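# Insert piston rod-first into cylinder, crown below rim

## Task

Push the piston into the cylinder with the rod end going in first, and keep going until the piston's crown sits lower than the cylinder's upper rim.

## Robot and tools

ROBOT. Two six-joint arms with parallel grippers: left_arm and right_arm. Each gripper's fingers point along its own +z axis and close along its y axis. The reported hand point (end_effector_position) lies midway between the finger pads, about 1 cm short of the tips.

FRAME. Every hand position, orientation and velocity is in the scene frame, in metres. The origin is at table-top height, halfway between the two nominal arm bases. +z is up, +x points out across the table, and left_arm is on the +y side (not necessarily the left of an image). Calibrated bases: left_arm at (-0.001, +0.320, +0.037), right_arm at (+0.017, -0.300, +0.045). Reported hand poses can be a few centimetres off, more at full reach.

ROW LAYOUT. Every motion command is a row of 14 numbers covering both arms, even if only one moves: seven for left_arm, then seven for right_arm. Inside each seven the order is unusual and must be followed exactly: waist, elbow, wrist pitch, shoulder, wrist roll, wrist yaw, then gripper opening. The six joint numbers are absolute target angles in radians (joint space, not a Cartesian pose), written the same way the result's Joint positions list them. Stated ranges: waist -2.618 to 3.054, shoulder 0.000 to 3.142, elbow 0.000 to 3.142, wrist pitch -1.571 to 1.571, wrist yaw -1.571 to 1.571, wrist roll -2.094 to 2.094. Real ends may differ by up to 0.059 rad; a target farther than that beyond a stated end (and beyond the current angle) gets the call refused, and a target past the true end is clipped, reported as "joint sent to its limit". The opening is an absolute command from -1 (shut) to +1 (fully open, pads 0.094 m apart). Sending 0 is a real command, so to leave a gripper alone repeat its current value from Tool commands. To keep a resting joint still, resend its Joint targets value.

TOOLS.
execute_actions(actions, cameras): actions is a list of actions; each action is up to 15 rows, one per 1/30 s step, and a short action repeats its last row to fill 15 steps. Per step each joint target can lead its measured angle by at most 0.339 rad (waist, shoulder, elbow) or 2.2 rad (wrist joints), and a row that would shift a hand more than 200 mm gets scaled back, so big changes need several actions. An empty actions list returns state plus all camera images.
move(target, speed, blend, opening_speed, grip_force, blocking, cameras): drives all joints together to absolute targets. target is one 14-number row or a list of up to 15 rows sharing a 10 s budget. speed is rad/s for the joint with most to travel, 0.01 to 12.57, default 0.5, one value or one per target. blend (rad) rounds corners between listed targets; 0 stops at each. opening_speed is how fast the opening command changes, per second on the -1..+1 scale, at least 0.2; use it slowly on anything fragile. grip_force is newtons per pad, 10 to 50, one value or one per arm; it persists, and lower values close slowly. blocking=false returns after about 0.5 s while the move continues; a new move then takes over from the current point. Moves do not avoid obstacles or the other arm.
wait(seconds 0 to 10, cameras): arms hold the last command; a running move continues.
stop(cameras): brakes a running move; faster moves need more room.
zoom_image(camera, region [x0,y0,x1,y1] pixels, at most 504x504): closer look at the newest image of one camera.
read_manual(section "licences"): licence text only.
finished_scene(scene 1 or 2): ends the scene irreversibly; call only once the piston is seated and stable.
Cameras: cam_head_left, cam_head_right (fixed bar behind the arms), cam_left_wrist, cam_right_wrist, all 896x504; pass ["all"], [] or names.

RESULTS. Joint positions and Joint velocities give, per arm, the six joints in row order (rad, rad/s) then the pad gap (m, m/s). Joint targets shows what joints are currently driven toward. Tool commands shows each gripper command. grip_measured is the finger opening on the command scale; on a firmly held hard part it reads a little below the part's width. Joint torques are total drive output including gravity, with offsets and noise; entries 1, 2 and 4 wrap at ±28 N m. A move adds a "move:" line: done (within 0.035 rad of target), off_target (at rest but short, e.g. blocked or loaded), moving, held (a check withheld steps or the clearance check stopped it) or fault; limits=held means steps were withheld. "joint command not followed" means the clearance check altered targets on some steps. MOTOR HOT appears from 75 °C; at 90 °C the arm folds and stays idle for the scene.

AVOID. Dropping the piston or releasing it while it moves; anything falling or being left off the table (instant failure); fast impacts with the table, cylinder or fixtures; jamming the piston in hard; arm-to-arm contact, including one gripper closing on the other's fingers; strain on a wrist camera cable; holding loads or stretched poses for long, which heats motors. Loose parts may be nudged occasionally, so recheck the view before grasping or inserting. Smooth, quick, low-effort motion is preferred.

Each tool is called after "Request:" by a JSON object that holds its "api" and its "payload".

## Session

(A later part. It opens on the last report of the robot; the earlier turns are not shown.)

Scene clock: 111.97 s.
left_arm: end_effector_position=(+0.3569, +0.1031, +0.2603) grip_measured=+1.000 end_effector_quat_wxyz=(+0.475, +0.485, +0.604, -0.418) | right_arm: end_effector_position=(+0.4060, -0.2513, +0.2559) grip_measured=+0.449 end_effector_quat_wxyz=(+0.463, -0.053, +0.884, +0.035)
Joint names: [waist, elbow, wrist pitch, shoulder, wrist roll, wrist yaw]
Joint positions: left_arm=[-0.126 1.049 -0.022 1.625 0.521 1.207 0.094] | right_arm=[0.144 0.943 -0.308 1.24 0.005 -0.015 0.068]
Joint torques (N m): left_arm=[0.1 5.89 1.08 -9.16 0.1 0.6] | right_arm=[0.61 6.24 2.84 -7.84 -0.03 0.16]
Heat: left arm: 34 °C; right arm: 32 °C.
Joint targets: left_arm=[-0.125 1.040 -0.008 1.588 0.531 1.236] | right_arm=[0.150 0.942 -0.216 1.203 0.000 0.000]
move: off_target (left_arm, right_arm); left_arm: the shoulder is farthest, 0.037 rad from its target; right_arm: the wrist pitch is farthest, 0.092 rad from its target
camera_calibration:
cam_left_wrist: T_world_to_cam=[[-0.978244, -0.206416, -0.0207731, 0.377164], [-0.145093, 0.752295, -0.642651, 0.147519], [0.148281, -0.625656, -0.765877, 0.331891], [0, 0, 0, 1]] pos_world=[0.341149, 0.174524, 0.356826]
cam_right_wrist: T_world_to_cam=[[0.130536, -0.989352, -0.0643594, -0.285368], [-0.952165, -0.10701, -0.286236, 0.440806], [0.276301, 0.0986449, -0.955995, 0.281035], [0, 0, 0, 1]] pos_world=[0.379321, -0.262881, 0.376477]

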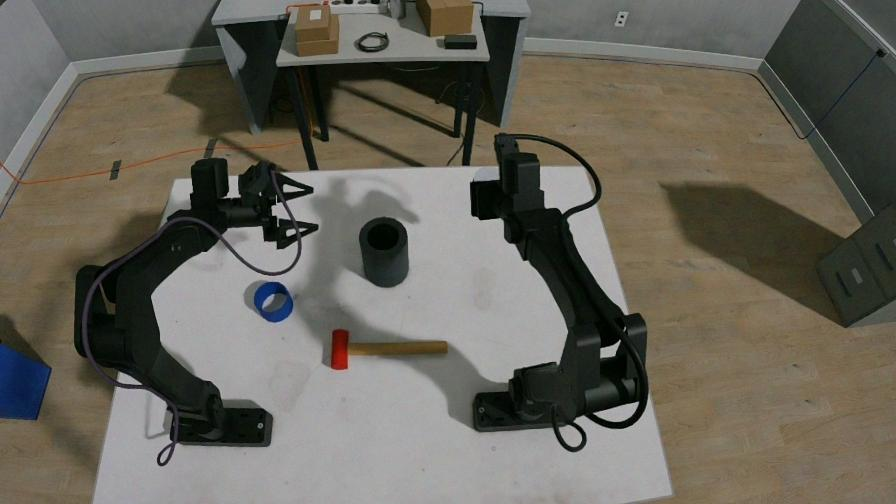

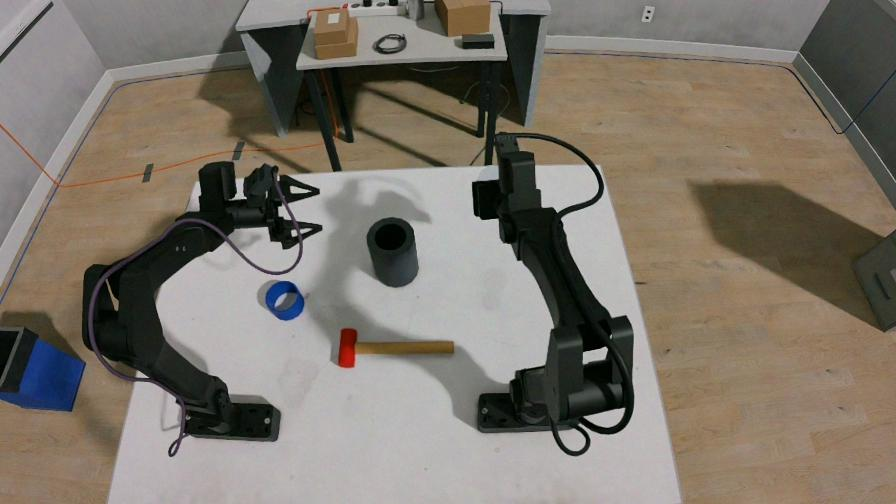

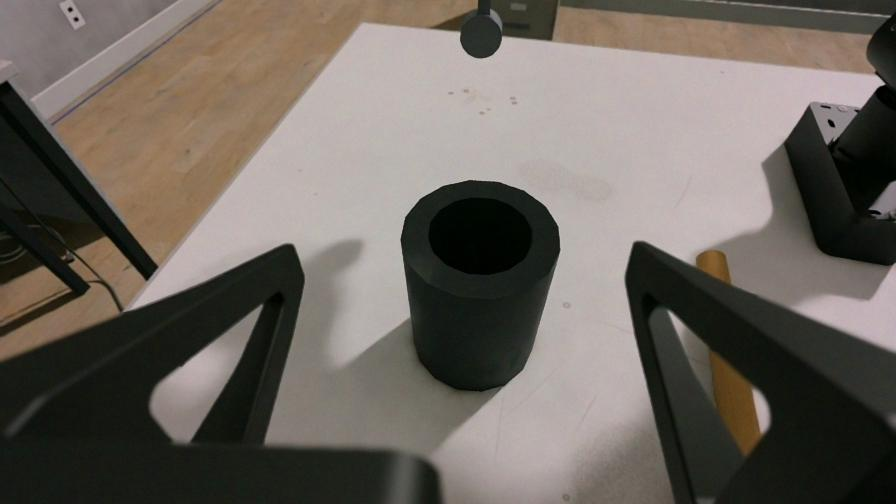

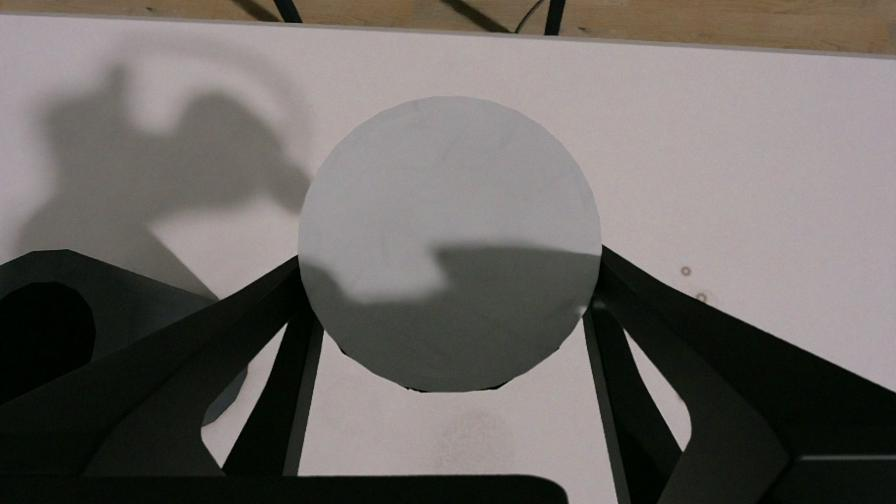

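Request:
{"api": "move", "payload": {"target": [-0.1247, 1.0395, -0.0078, 1.5876, 0.5305, 1.2358, 1.0, 0.688, 1.368, -0.48, 1.433, 0, 0, 0.2], "speed": 0.6, "cameras": ["all"]}}

Scene clock: 124.77 s.
left_arm: end_effector_position=(+0.3568, +0.1030, +0.2604) grip_measured=+1.000 end_effector_quat_wxyz=(+0.475, +0.485, +0.604, -0.418) | right_arm: end_effector_position=(+0.3544, -0.0318, +0.2950) grip_measured=+0.449 end_effector_quat_wxyz=(+0.405, -0.296, +0.853, +0.146)
Joint names: [waist, elbow, wrist pitch, shoulder, wrist roll, wrist yaw]
Joint positions: left_arm=[-0.126 1.049 -0.021 1.625 0.521 1.207 0.094] | right_arm=[0.693 1.309 -0.55 1.441 0.003 -0.011 0.068]
Joint torques (N m): left_arm=[0.1 5.9 1.09 -9.16 0.1 0.61] | right_arm=[-0.47 10.8 2.5 -6.76 -0.06 0.11]
Motor temperatures (°C): left_arm=[28 31 35 31 27 27 25] | right_arm=[30 33 33 30 28 29 29]
Heat: left arm: 35 °C; right arm: 33 °C.
Joint targets: left_arm=[-0.125 1.040 -0.008 1.588 0.531 1.236] | right_arm=[0.688 1.368 -0.480 1.433 0.000 0.000]
move: off_target (left_arm, right_arm); left_arm: the shoulder is farthest, 0.037 rad from its target; right_arm: the wrist pitch is farthest, 0.070 rad from its target
camera_calibration:
cam_left_wrist: T_world_to_cam=[[-0.9783, -0.206072, -0.0215308, 0.377397], [-0.144306, 0.752242, -0.64289, 0.147409], [0.148678, -0.625832, -0.765656, 0.331784], [0, 0, 0, 1]] pos_world=[0.34115, 0.174525, 0.356926]
cam_right_wrist: T_world_to_cam=[[0.622666, -0.780048, -0.0617413, -0.227507], [-0.771639, -0.599024, -0.213879, 0.325265], [0.129851, 0.180817, -0.974907, 0.371109], [0, 0, 0, 1]] pos_world=[0.344459, -0.049728, 0.417318]

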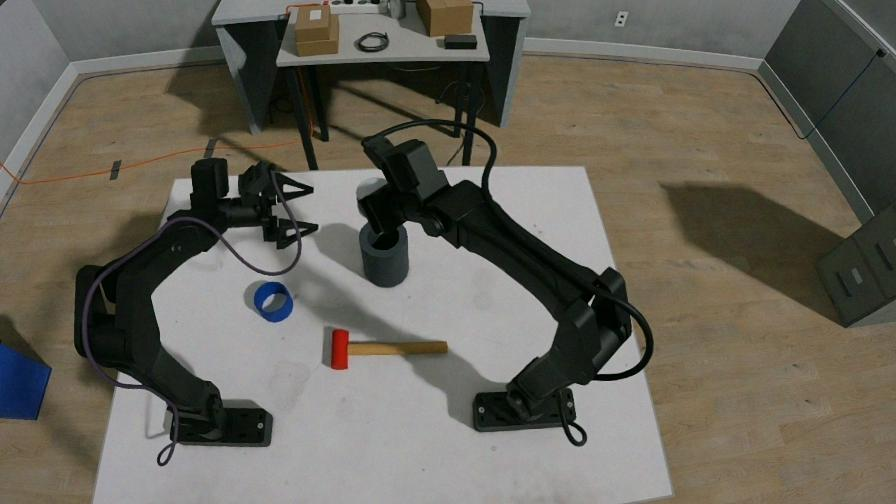

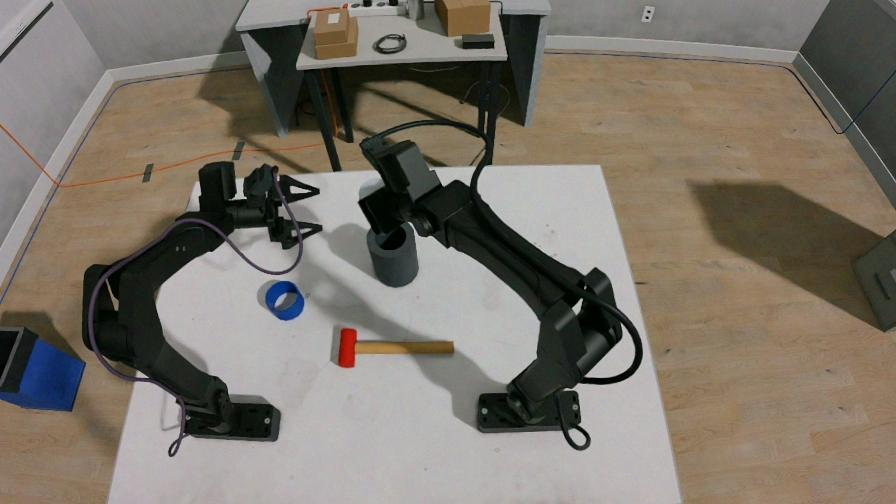

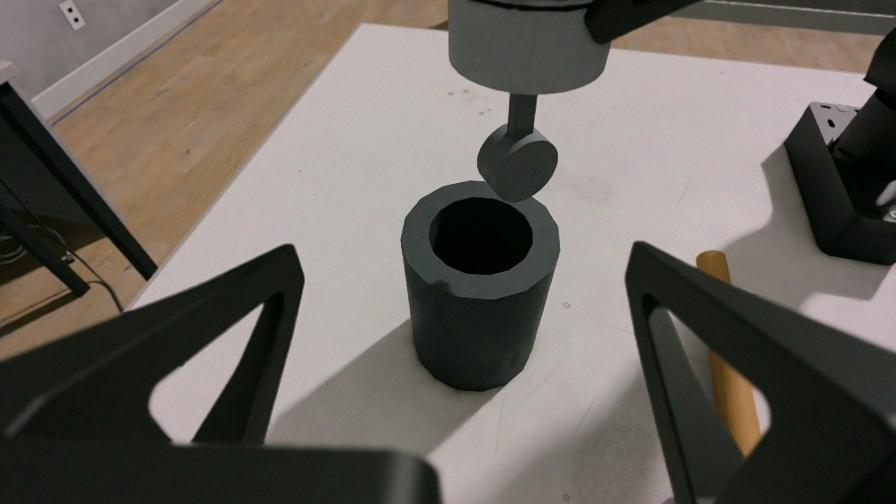

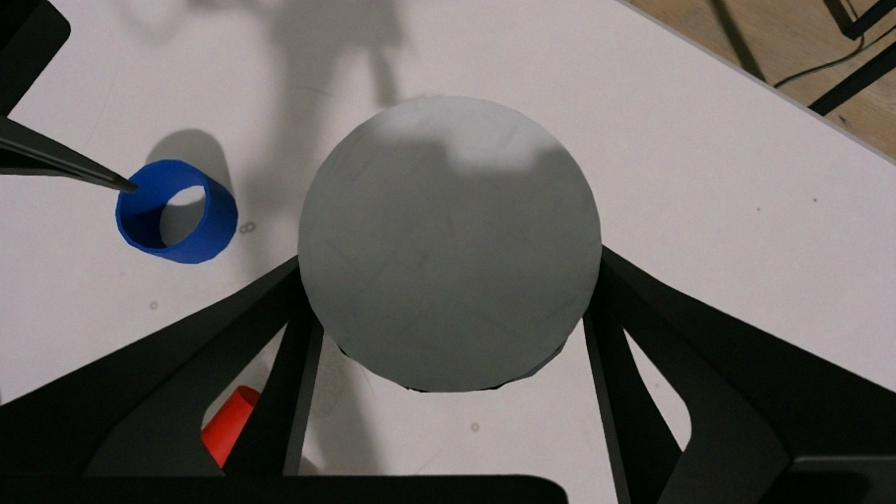

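Request:
{"api": "zoom_image", "payload": {"camera": "cam_left_wrist", "region": [380, 0, 640, 220]}}

Request:
{"api": "zoom_image", "payload": {"camera": "cam_head_left", "region": [330, 150, 460, 300]}}

Request:
{"api": "zoom_image", "payload": {"camera": "cam_head_right", "region": [330, 150, 460, 300]}}

Scaled by 1.938 from the camera's 896x504 image, which has a finer 1280x720 frame.

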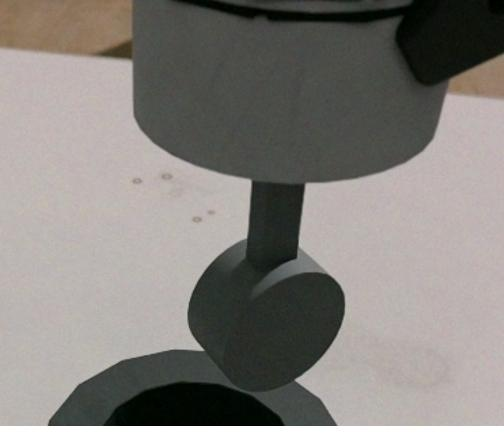

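Scaled by 3.360 from the camera's 896x504 image, which has a finer 1280x720 frame.

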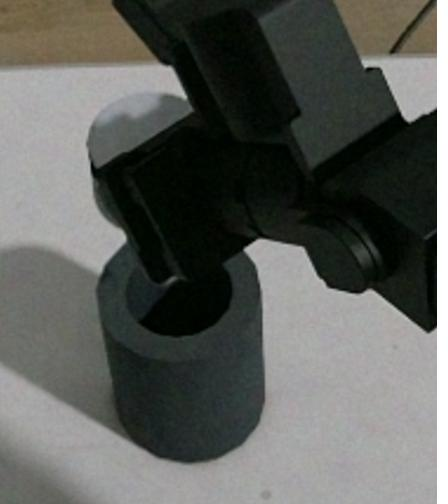

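Scaled by 3.360 from the camera's 896x504 image, which has a finer 1280x720 frame.

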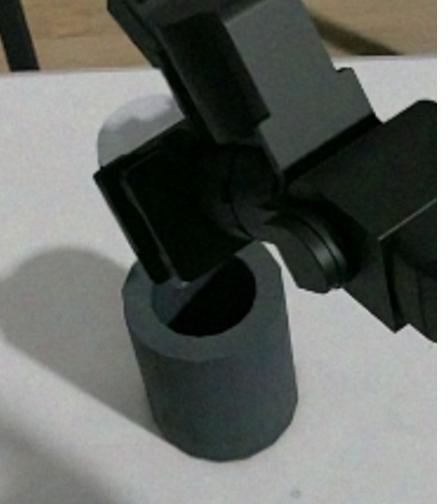

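Request:
{"api": "move", "payload": {"target": [-0.1247, 1.0395, -0.0078, 1.5876, 0.5305, 1.2358, 1.0, 0.650, 1.186, -0.282, 1.4546, 0, 0, 0.2], "speed": 0.4, "cameras": ["all"]}}

Request:
{"api": "zoom_image", "payload": {"camera": "cam_left_wrist", "region": [390, 20, 590, 300]}}

Request:
{"api": "zoom_image", "payload": {"camera": "cam_head_left", "region": [330, 170, 450, 300]}}

Scene clock: 132.23 s.
left_arm: end_effector_position=(+0.3569, +0.1030, +0.2604) grip_measured=+1.000 end_effector_quat_wxyz=(+0.475, +0.485, +0.604, -0.418) | right_arm: end_effector_position=(+0.3736, -0.0382, +0.2584) grip_measured=+0.449 end_effector_quat_wxyz=(+0.415, -0.278, +0.855, +0.141)
Joint names: [waist, elbow, wrist pitch, shoulder, wrist roll, wrist yaw]
Joint positions: left_arm=[-0.126 1.049 -0.021 1.625 0.521 1.207 0.094] | right_arm=[0.655 1.176 -0.37 1.47 0.003 -0.011 0.068]
Joint torques (N m): left_arm=[0.1 5.89 1.08 -9.16 0.1 0.62] | right_arm=[-0.44 6.93 2.74 -7.77 -0.04 0.1]
Heat: left arm: 35 °C; right arm: 34 °C.
Joint targets: left_arm=[-0.125 1.040 -0.008 1.588 0.531 1.236] | right_arm=[0.650 1.186 -0.282 1.455 0.000 0.000]
move: off_target (left_arm, right_arm); left_arm: the shoulder is farthest, 0.037 rad from its target; right_arm: the wrist pitch is farthest, 0.088 rad from its target
camera_calibration:
cam_left_wrist: T_world_to_cam=[[-0.978301, -0.206037, -0.0217915, 0.377485], [-0.144091, 0.752178, -0.643013, 0.147391], [0.148876, -0.625921, -0.765545, 0.331692], [0, 0, 0, 1]] pos_world=[0.341151, 0.174524, 0.356925]
cam_right_wrist: T_world_to_cam=[[0.593309, -0.802617, -0.0615578, -0.236638], [-0.790828, -0.566902, -0.23068, 0.341262], [0.150251, 0.185546, -0.97108, 0.325675], [0, 0, 0, 1]] pos_world=[0.361346, -0.0568961, 0.380412]

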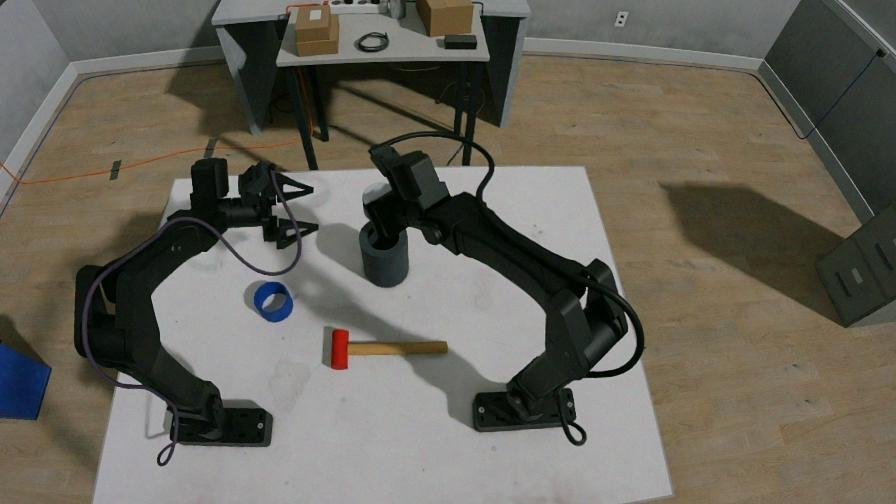

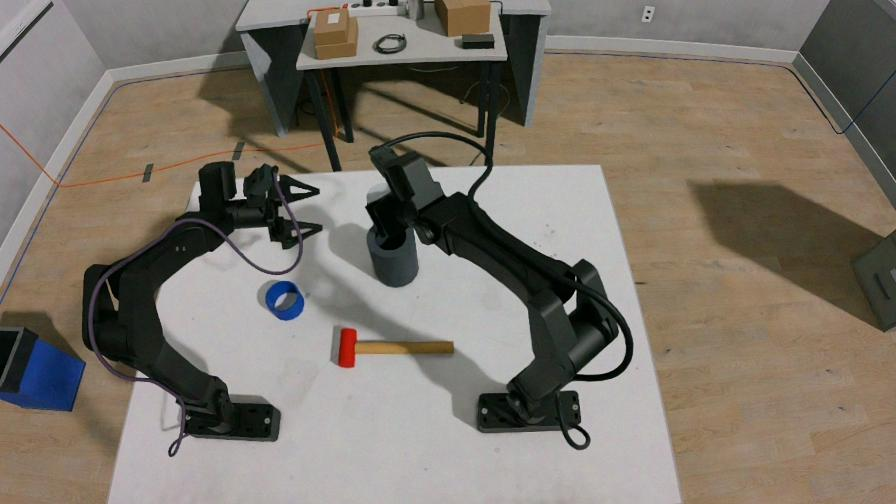

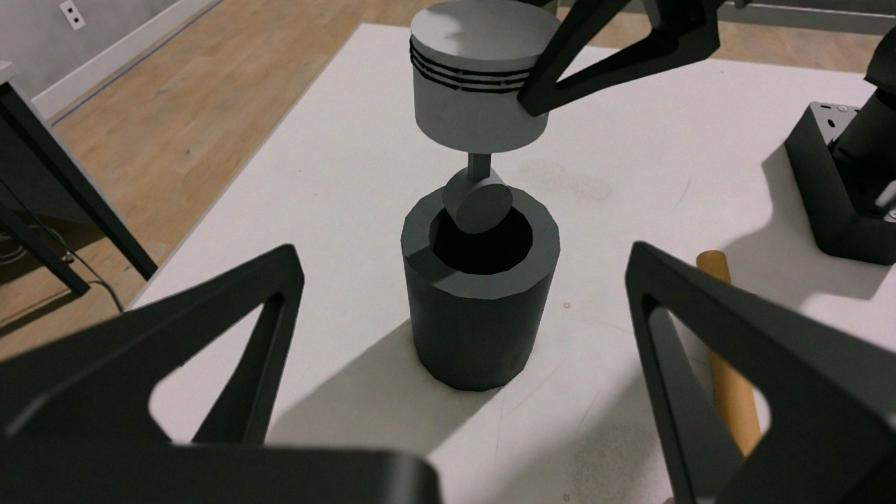

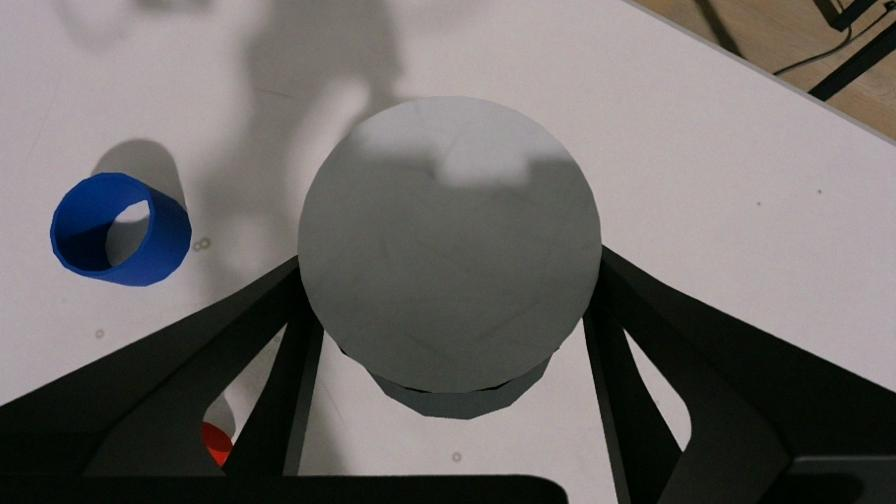

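Scaled by 1.800 from the camera's 896x504 image, which has a finer 1280x720 frame.

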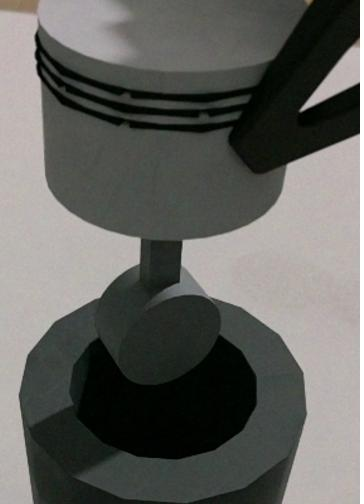

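Scaled by 3.877 from the camera's 896x504 image, which has a finer 1280x720 frame.

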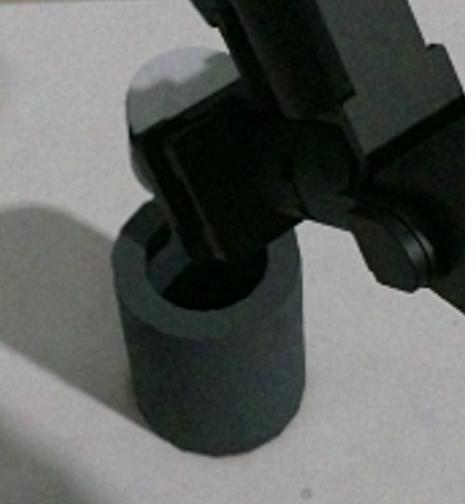

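Request:
{"api": "zoom_image", "payload": {"camera": "cam_right_wrist", "region": [320, 300, 600, 450]}}

Request:
{"api": "zoom_image", "payload": {"camera": "cam_left_wrist", "region": [395, 100, 565, 250]}}

Scaled by 1.800 from the camera's 896x504 image, which has a finer 1280x720 frame.

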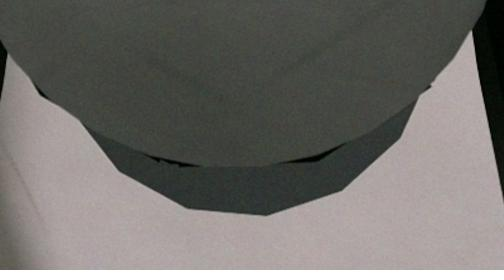

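Scaled by 2.965 from the camera's 896x504 image, which has a finer 1280x720 frame.

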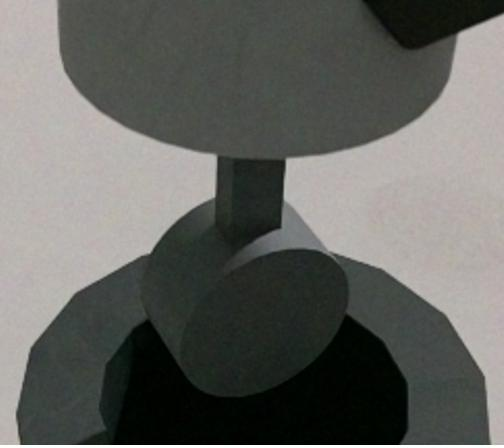

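Request:
{"api": "move", "payload": {"target": [[-0.1247, 1.0395, -0.0078, 1.5876, 0.5305, 1.2358, 1.0, 0.666, 1.036, -0.113, 1.477, 0, 0, 0.2], [-0.1247, 1.0395, -0.0078, 1.5876, 0.5305, 1.2358, 1.0, 0.666, 0.93, 0.035, 1.519, 0, 0, 0.2]], "speed": 0.25, "blend": [0.05, 0], "cameras": ["all"]}}

Request:
{"api": "zoom_image", "payload": {"camera": "cam_left_wrist", "region": [380, 90, 600, 310]}}

Request:
{"api": "zoom_image", "payload": {"camera": "cam_right_wrist", "region": [290, 250, 620, 490]}}

Scene clock: 142.27 s.
left_arm: end_effector_position=(+0.3569, +0.1030, +0.2604) grip_measured=+1.000 end_effector_quat_wxyz=(+0.475, +0.485, +0.604, -0.418) | right_arm: end_effector_position=(+0.3726, -0.0364, +0.1843) grip_measured=+0.449 end_effector_quat_wxyz=(+0.417, -0.280, +0.853, +0.142)
Joint names: [waist, elbow, wrist pitch, shoulder, wrist roll, wrist yaw]
Joint positions: left_arm=[-0.126 1.049 -0.021 1.625 0.521 1.207 0.094] | right_arm=[0.66 0.925 -0.054 1.528 0.003 -0.011 0.068]
Joint torques (N m): left_arm=[0.09 5.87 1.08 -9.16 0.1 0.61] | right_arm=[0.65 6.38 2.74 -7.46 -0.03 0.12]
Heat: left arm: 36 °C; right arm: 36 °C.
Joint targets: left_arm=[-0.125 1.040 -0.008 1.588 0.531 1.236] | right_arm=[0.666 0.930 0.035 1.519 0.000 0.000]
move: off_target (left_arm, right_arm); left_arm: the shoulder is farthest, 0.037 rad from its target; right_arm: the wrist pitch is farthest, 0.089 rad from its target
camera_calibration:
cam_left_wrist: T_world_to_cam=[[-0.978301, -0.206037, -0.0217915, 0.377485], [-0.144091, 0.752178, -0.643013, 0.147391], [0.148876, -0.625921, -0.765545, 0.331692], [0, 0, 0, 1]] pos_world=[0.341151, 0.174524, 0.356925]
cam_right_wrist: T_world_to_cam=[[0.597276, -0.799673, -0.0615171, -0.240551], [-0.787144, -0.569748, -0.236201, 0.32389], [0.153834, 0.1895, -0.969755, 0.25213], [0, 0, 0, 1]] pos_world=[0.359837, -0.0556048, 0.306209]

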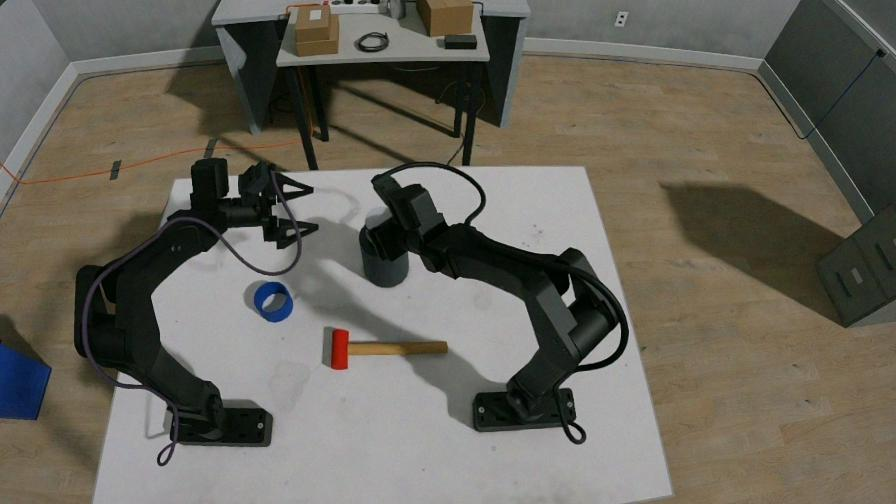

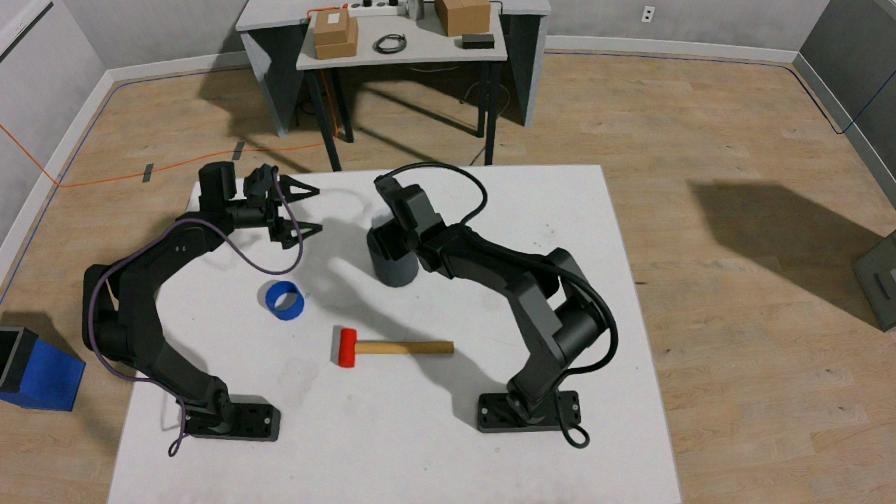

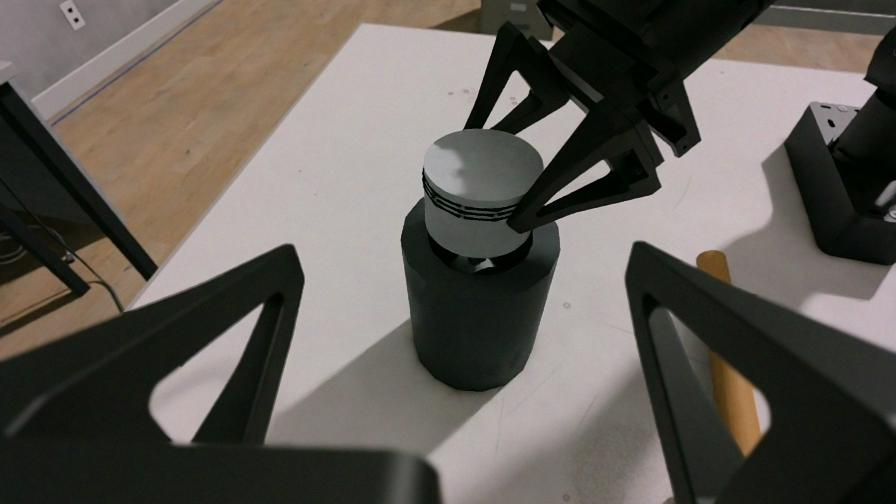

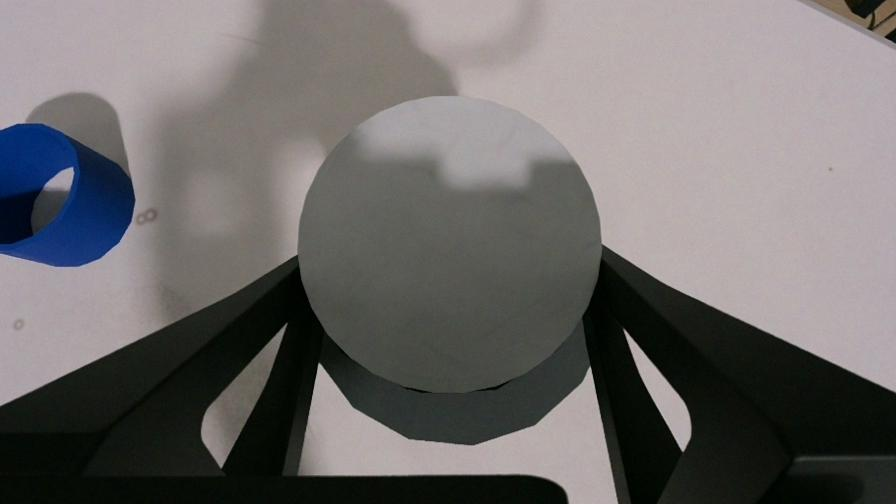

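Scaled by 2.291 from the camera's 896x504 image, which has a finer 1280x720 frame.

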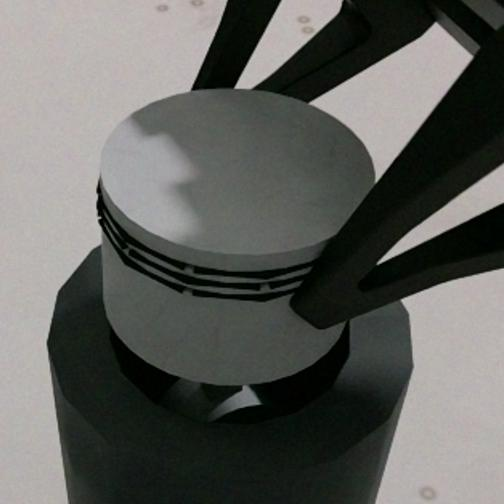

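Scaled by 1.527 from the camera's 896x504 image, which has a finer 1280x720 frame.

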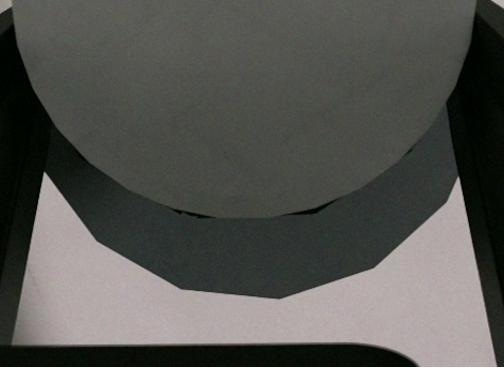

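Request:
{"api": "move", "payload": {"target": [-0.1247, 1.0395, -0.0078, 1.5876, 0.5305, 1.2358, 1.0, 0.669, 0.902, 0.072, 1.542, 0, 0, 0.2], "speed": 0.05, "cameras": ["cam_left_wrist", "cam_right_wrist"]}}

Request:
{"api": "zoom_image", "payload": {"camera": "cam_left_wrist", "region": [390, 110, 570, 290]}}

Request:
{"api": "zoom_image", "payload": {"camera": "cam_right_wrist", "region": [290, 80, 620, 460]}}

Scene clock: 147.50 s.
left_arm: end_effector_position=(+0.3569, +0.1030, +0.2604) grip_measured=+1.000 end_effector_quat_wxyz=(+0.475, +0.485, +0.604, -0.418) | right_arm: end_effector_position=(+0.3719, -0.0359, +0.1722) grip_measured=+0.449 end_effector_quat_wxyz=(+0.414, -0.281, +0.854, +0.142)
Joint names: [waist, elbow, wrist pitch, shoulder, wrist roll, wrist yaw]
Joint positions: left_arm=[-0.126 1.049 -0.021 1.625 0.521 1.207 0.094] | right_arm=[0.662 0.899 -0.016 1.549 0.003 -0.011 0.068]
Joint torques (N m): left_arm=[0.09 5.89 1.08 -9.16 0.1 0.62] | right_arm=[0.79 6.13 2.73 -7.27 -0.03 0.09]
Heat: left arm: 36 °C; right arm: 37 °C.
Joint targets: left_arm=[-0.125 1.040 -0.008 1.588 0.531 1.236] | right_arm=[0.669 0.902 0.072 1.542 0.000 0.000]
move: off_target (left_arm, right_arm); left_arm: the shoulder is farthest, 0.037 rad from its target; right_arm: the wrist pitch is farthest, 0.088 rad from its target
camera_calibration:
cam_left_wrist: T_world_to_cam=[[-0.978301, -0.206037, -0.0217915, 0.377485], [-0.144091, 0.752178, -0.643013, 0.147391], [0.148876, -0.625921, -0.765545, 0.331692], [0, 0, 0, 1]] pos_world=[0.341151, 0.174524, 0.356925]
cam_right_wrist: T_world_to_cam=[[0.598359, -0.798858, -0.0615881, -0.240794], [-0.787586, -0.572306, -0.228415, 0.319522], [0.147224, 0.18518, -0.971614, 0.242955], [0, 0, 0, 1]] pos_world=[0.359964, -0.0544863, 0.294213]
Images, in order (width x height): cam_left_wrist 896x504, cam_right_wrist 896x504.

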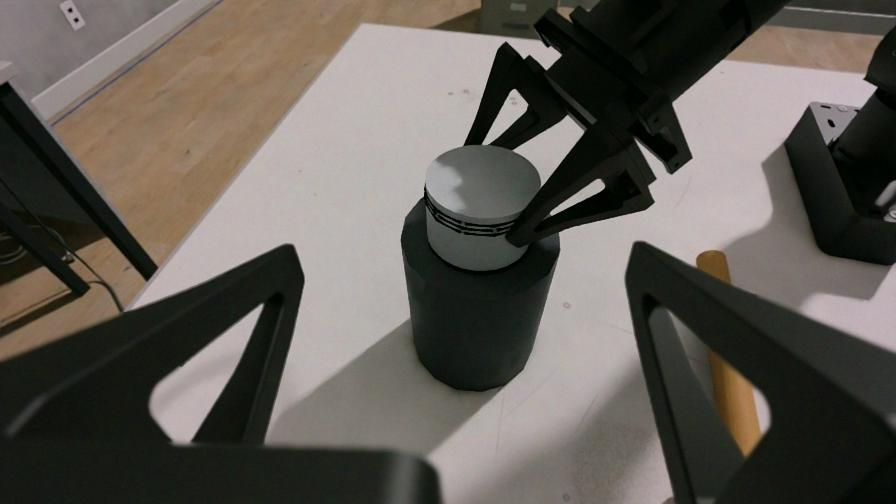

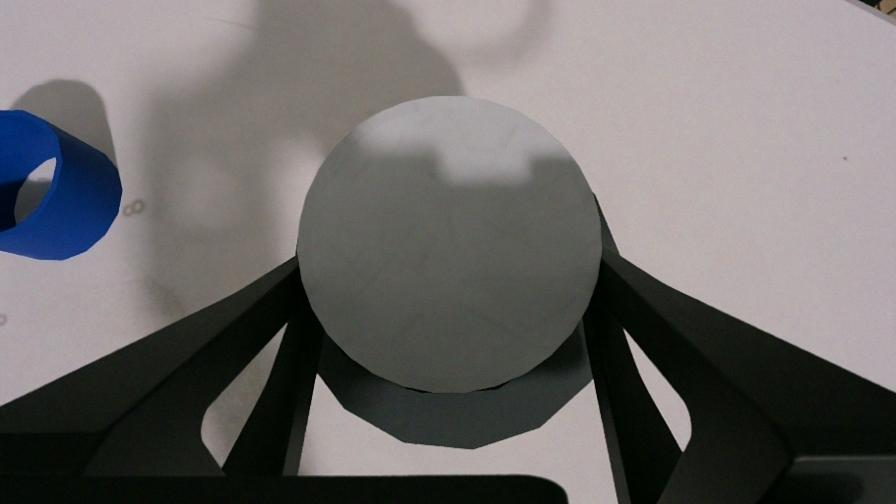

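Scaled by 2.800 from the camera's 896x504 image, which has a finer 1280x720 frame.

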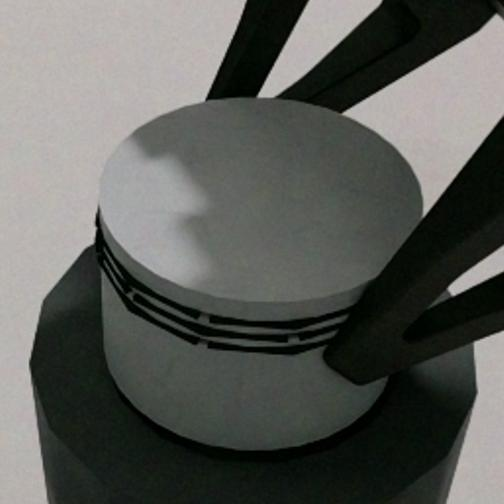

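Scaled by 1.326 from the camera's 896x504 image, which has a finer 1280x720 frame.

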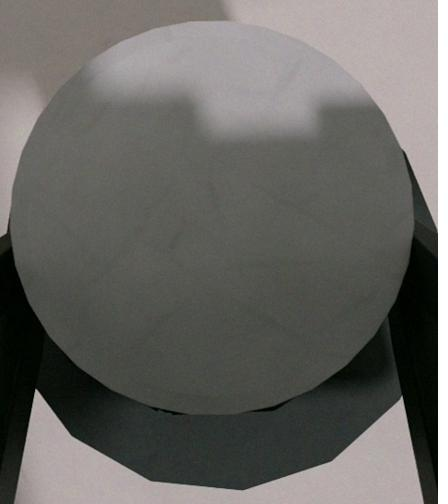

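Request:
{"api": "zoom_image", "payload": {"camera": "cam_left_wrist", "region": [415, 215, 545, 285]}}

Request:
{"api": "zoom_image", "payload": {"camera": "cam_right_wrist", "region": [560, 170, 660, 400]}}

Scaled by 3.877 from the camera's 896x504 image, which has a finer 1280x720 frame.

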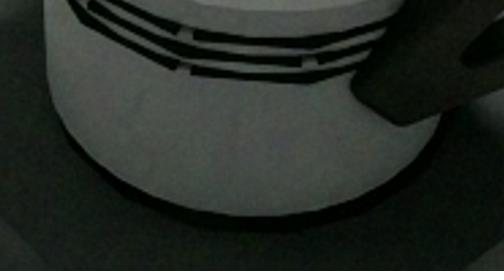

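Scaled by 2.191 from the camera's 896x504 image, which has a finer 1280x720 frame.

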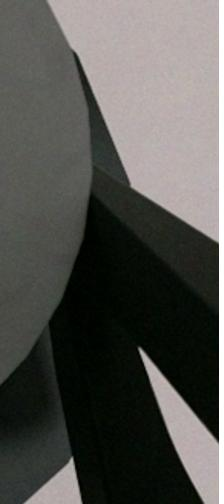

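Request:
{"api": "move", "payload": {"target": [-0.1247, 1.0395, -0.0078, 1.5876, 0.5305, 1.2358, 1.0, 0.672, 0.902, 0.045, 1.556, 0, 0, 0.2], "speed": 0.05, "cameras": ["cam_left_wrist", "cam_right_wrist"]}}

Request:
{"api": "zoom_image", "payload": {"camera": "cam_left_wrist", "region": [415, 155, 545, 285]}}

Request:
{"api": "zoom_image", "payload": {"camera": "cam_right_wrist", "region": [290, 80, 620, 460]}}

Scene clock: 154.80 s.
left_arm: end_effector_position=(+0.3569, +0.1030, +0.2604) grip_measured=+1.000 end_effector_quat_wxyz=(+0.475, +0.485, +0.604, -0.418) | right_arm: end_effector_position=(+0.3709, -0.0345, +0.1686) grip_measured=+0.449 end_effector_quat_wxyz=(+0.410, -0.283, +0.856, +0.141)
Joint names: [waist, elbow, wrist pitch, shoulder, wrist roll, wrist yaw]
Joint positions: left_arm=[-0.126 1.049 -0.021 1.625 0.521 1.207 0.094] | right_arm=[0.665 0.899 -0.017 1.557 0.003 -0.011 0.068]
Joint torques (N m): left_arm=[0.1 5.9 1.08 -9.16 0.1 0.62] | right_arm=[0.59 6.17 2.41 -6.91 -0.02 0.11]
Heat: left arm: 36 °C; right arm: 37 °C.
Joint targets: left_arm=[-0.125 1.040 -0.008 1.588 0.531 1.236] | right_arm=[0.672 0.902 0.045 1.556 0.000 0.000]
move: off_target (left_arm, right_arm); left_arm: the shoulder is farthest, 0.037 rad from its target; right_arm: the wrist pitch is farthest, 0.062 rad from its target
camera_calibration:
cam_left_wrist: T_world_to_cam=[[-0.978301, -0.206037, -0.0217915, 0.377485], [-0.144091, 0.752178, -0.643013, 0.147391], [0.148876, -0.625921, -0.765545, 0.331692], [0, 0, 0, 1]] pos_world=[0.341151, 0.174524, 0.356925]
cam_right_wrist: T_world_to_cam=[[0.601053, -0.796827, -0.0616587, -0.24027], [-0.786921, -0.57657, -0.219825, 0.316831], [0.139612, 0.180647, -0.973589, 0.242385], [0, 0, 0, 1]] pos_world=[0.359896, -0.0525643, 0.290816]
Images, in order (width x height): cam_left_wrist 896x504, cam_right_wrist 896x504.

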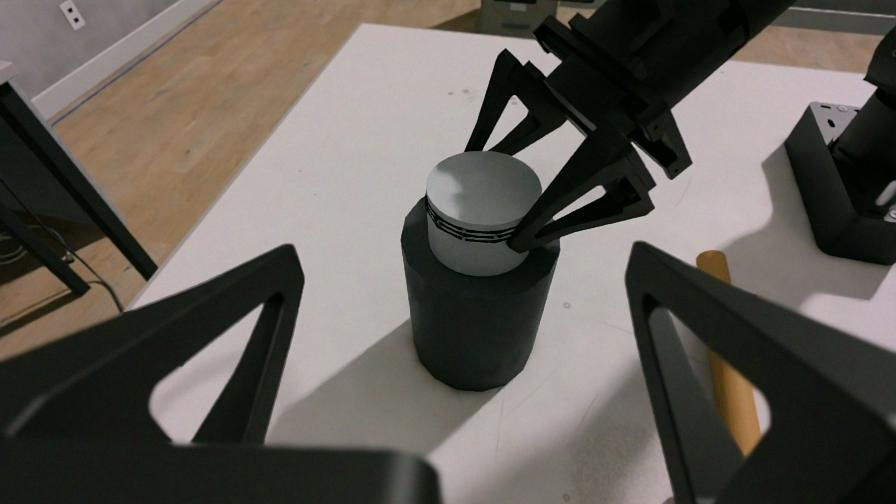

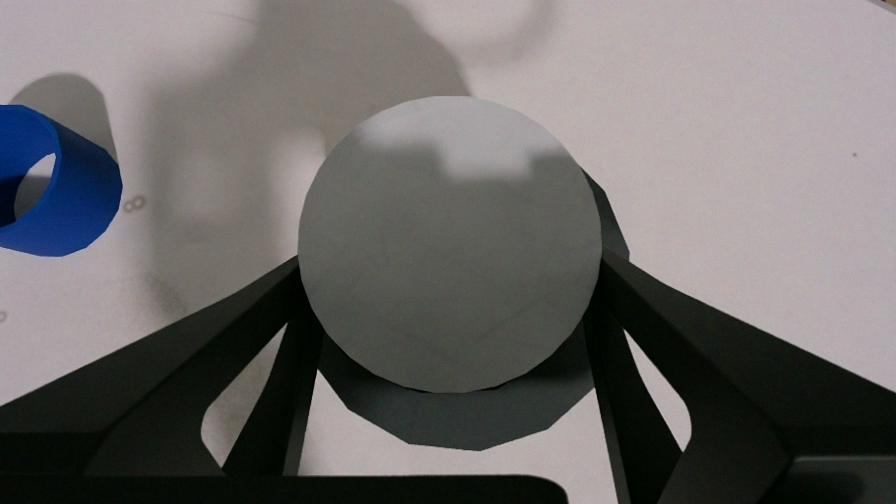

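Scaled by 3.877 from the camera's 896x504 image, which has a finer 1280x720 frame.

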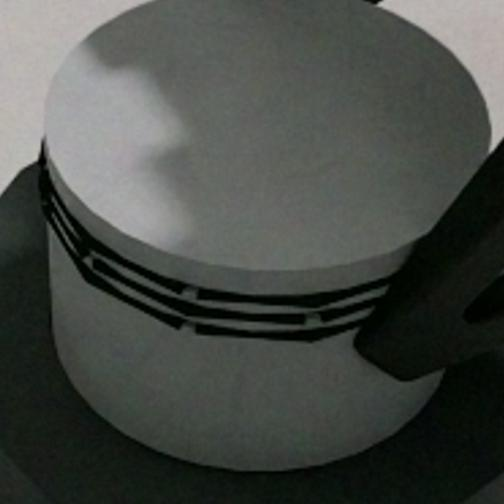

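Scaled by 1.326 from the camera's 896x504 image, which has a finer 1280x720 frame.

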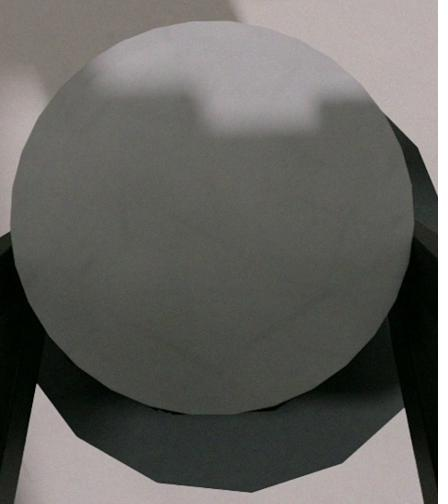

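Request:
{"api": "zoom_image", "payload": {"camera": "cam_left_wrist", "region": [420, 145, 550, 230]}}

Request:
{"api": "zoom_image", "payload": {"camera": "cam_left_wrist", "region": [395, 215, 565, 305]}}

Scaled by 3.877 from the camera's 896x504 image, which has a finer 1280x720 frame.

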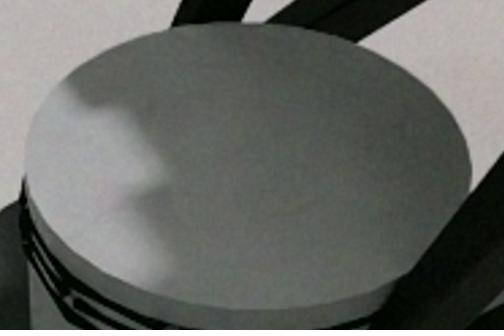

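Scaled by 2.965 from the camera's 896x504 image, which has a finer 1280x720 frame.

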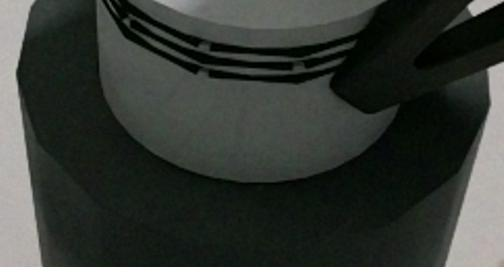

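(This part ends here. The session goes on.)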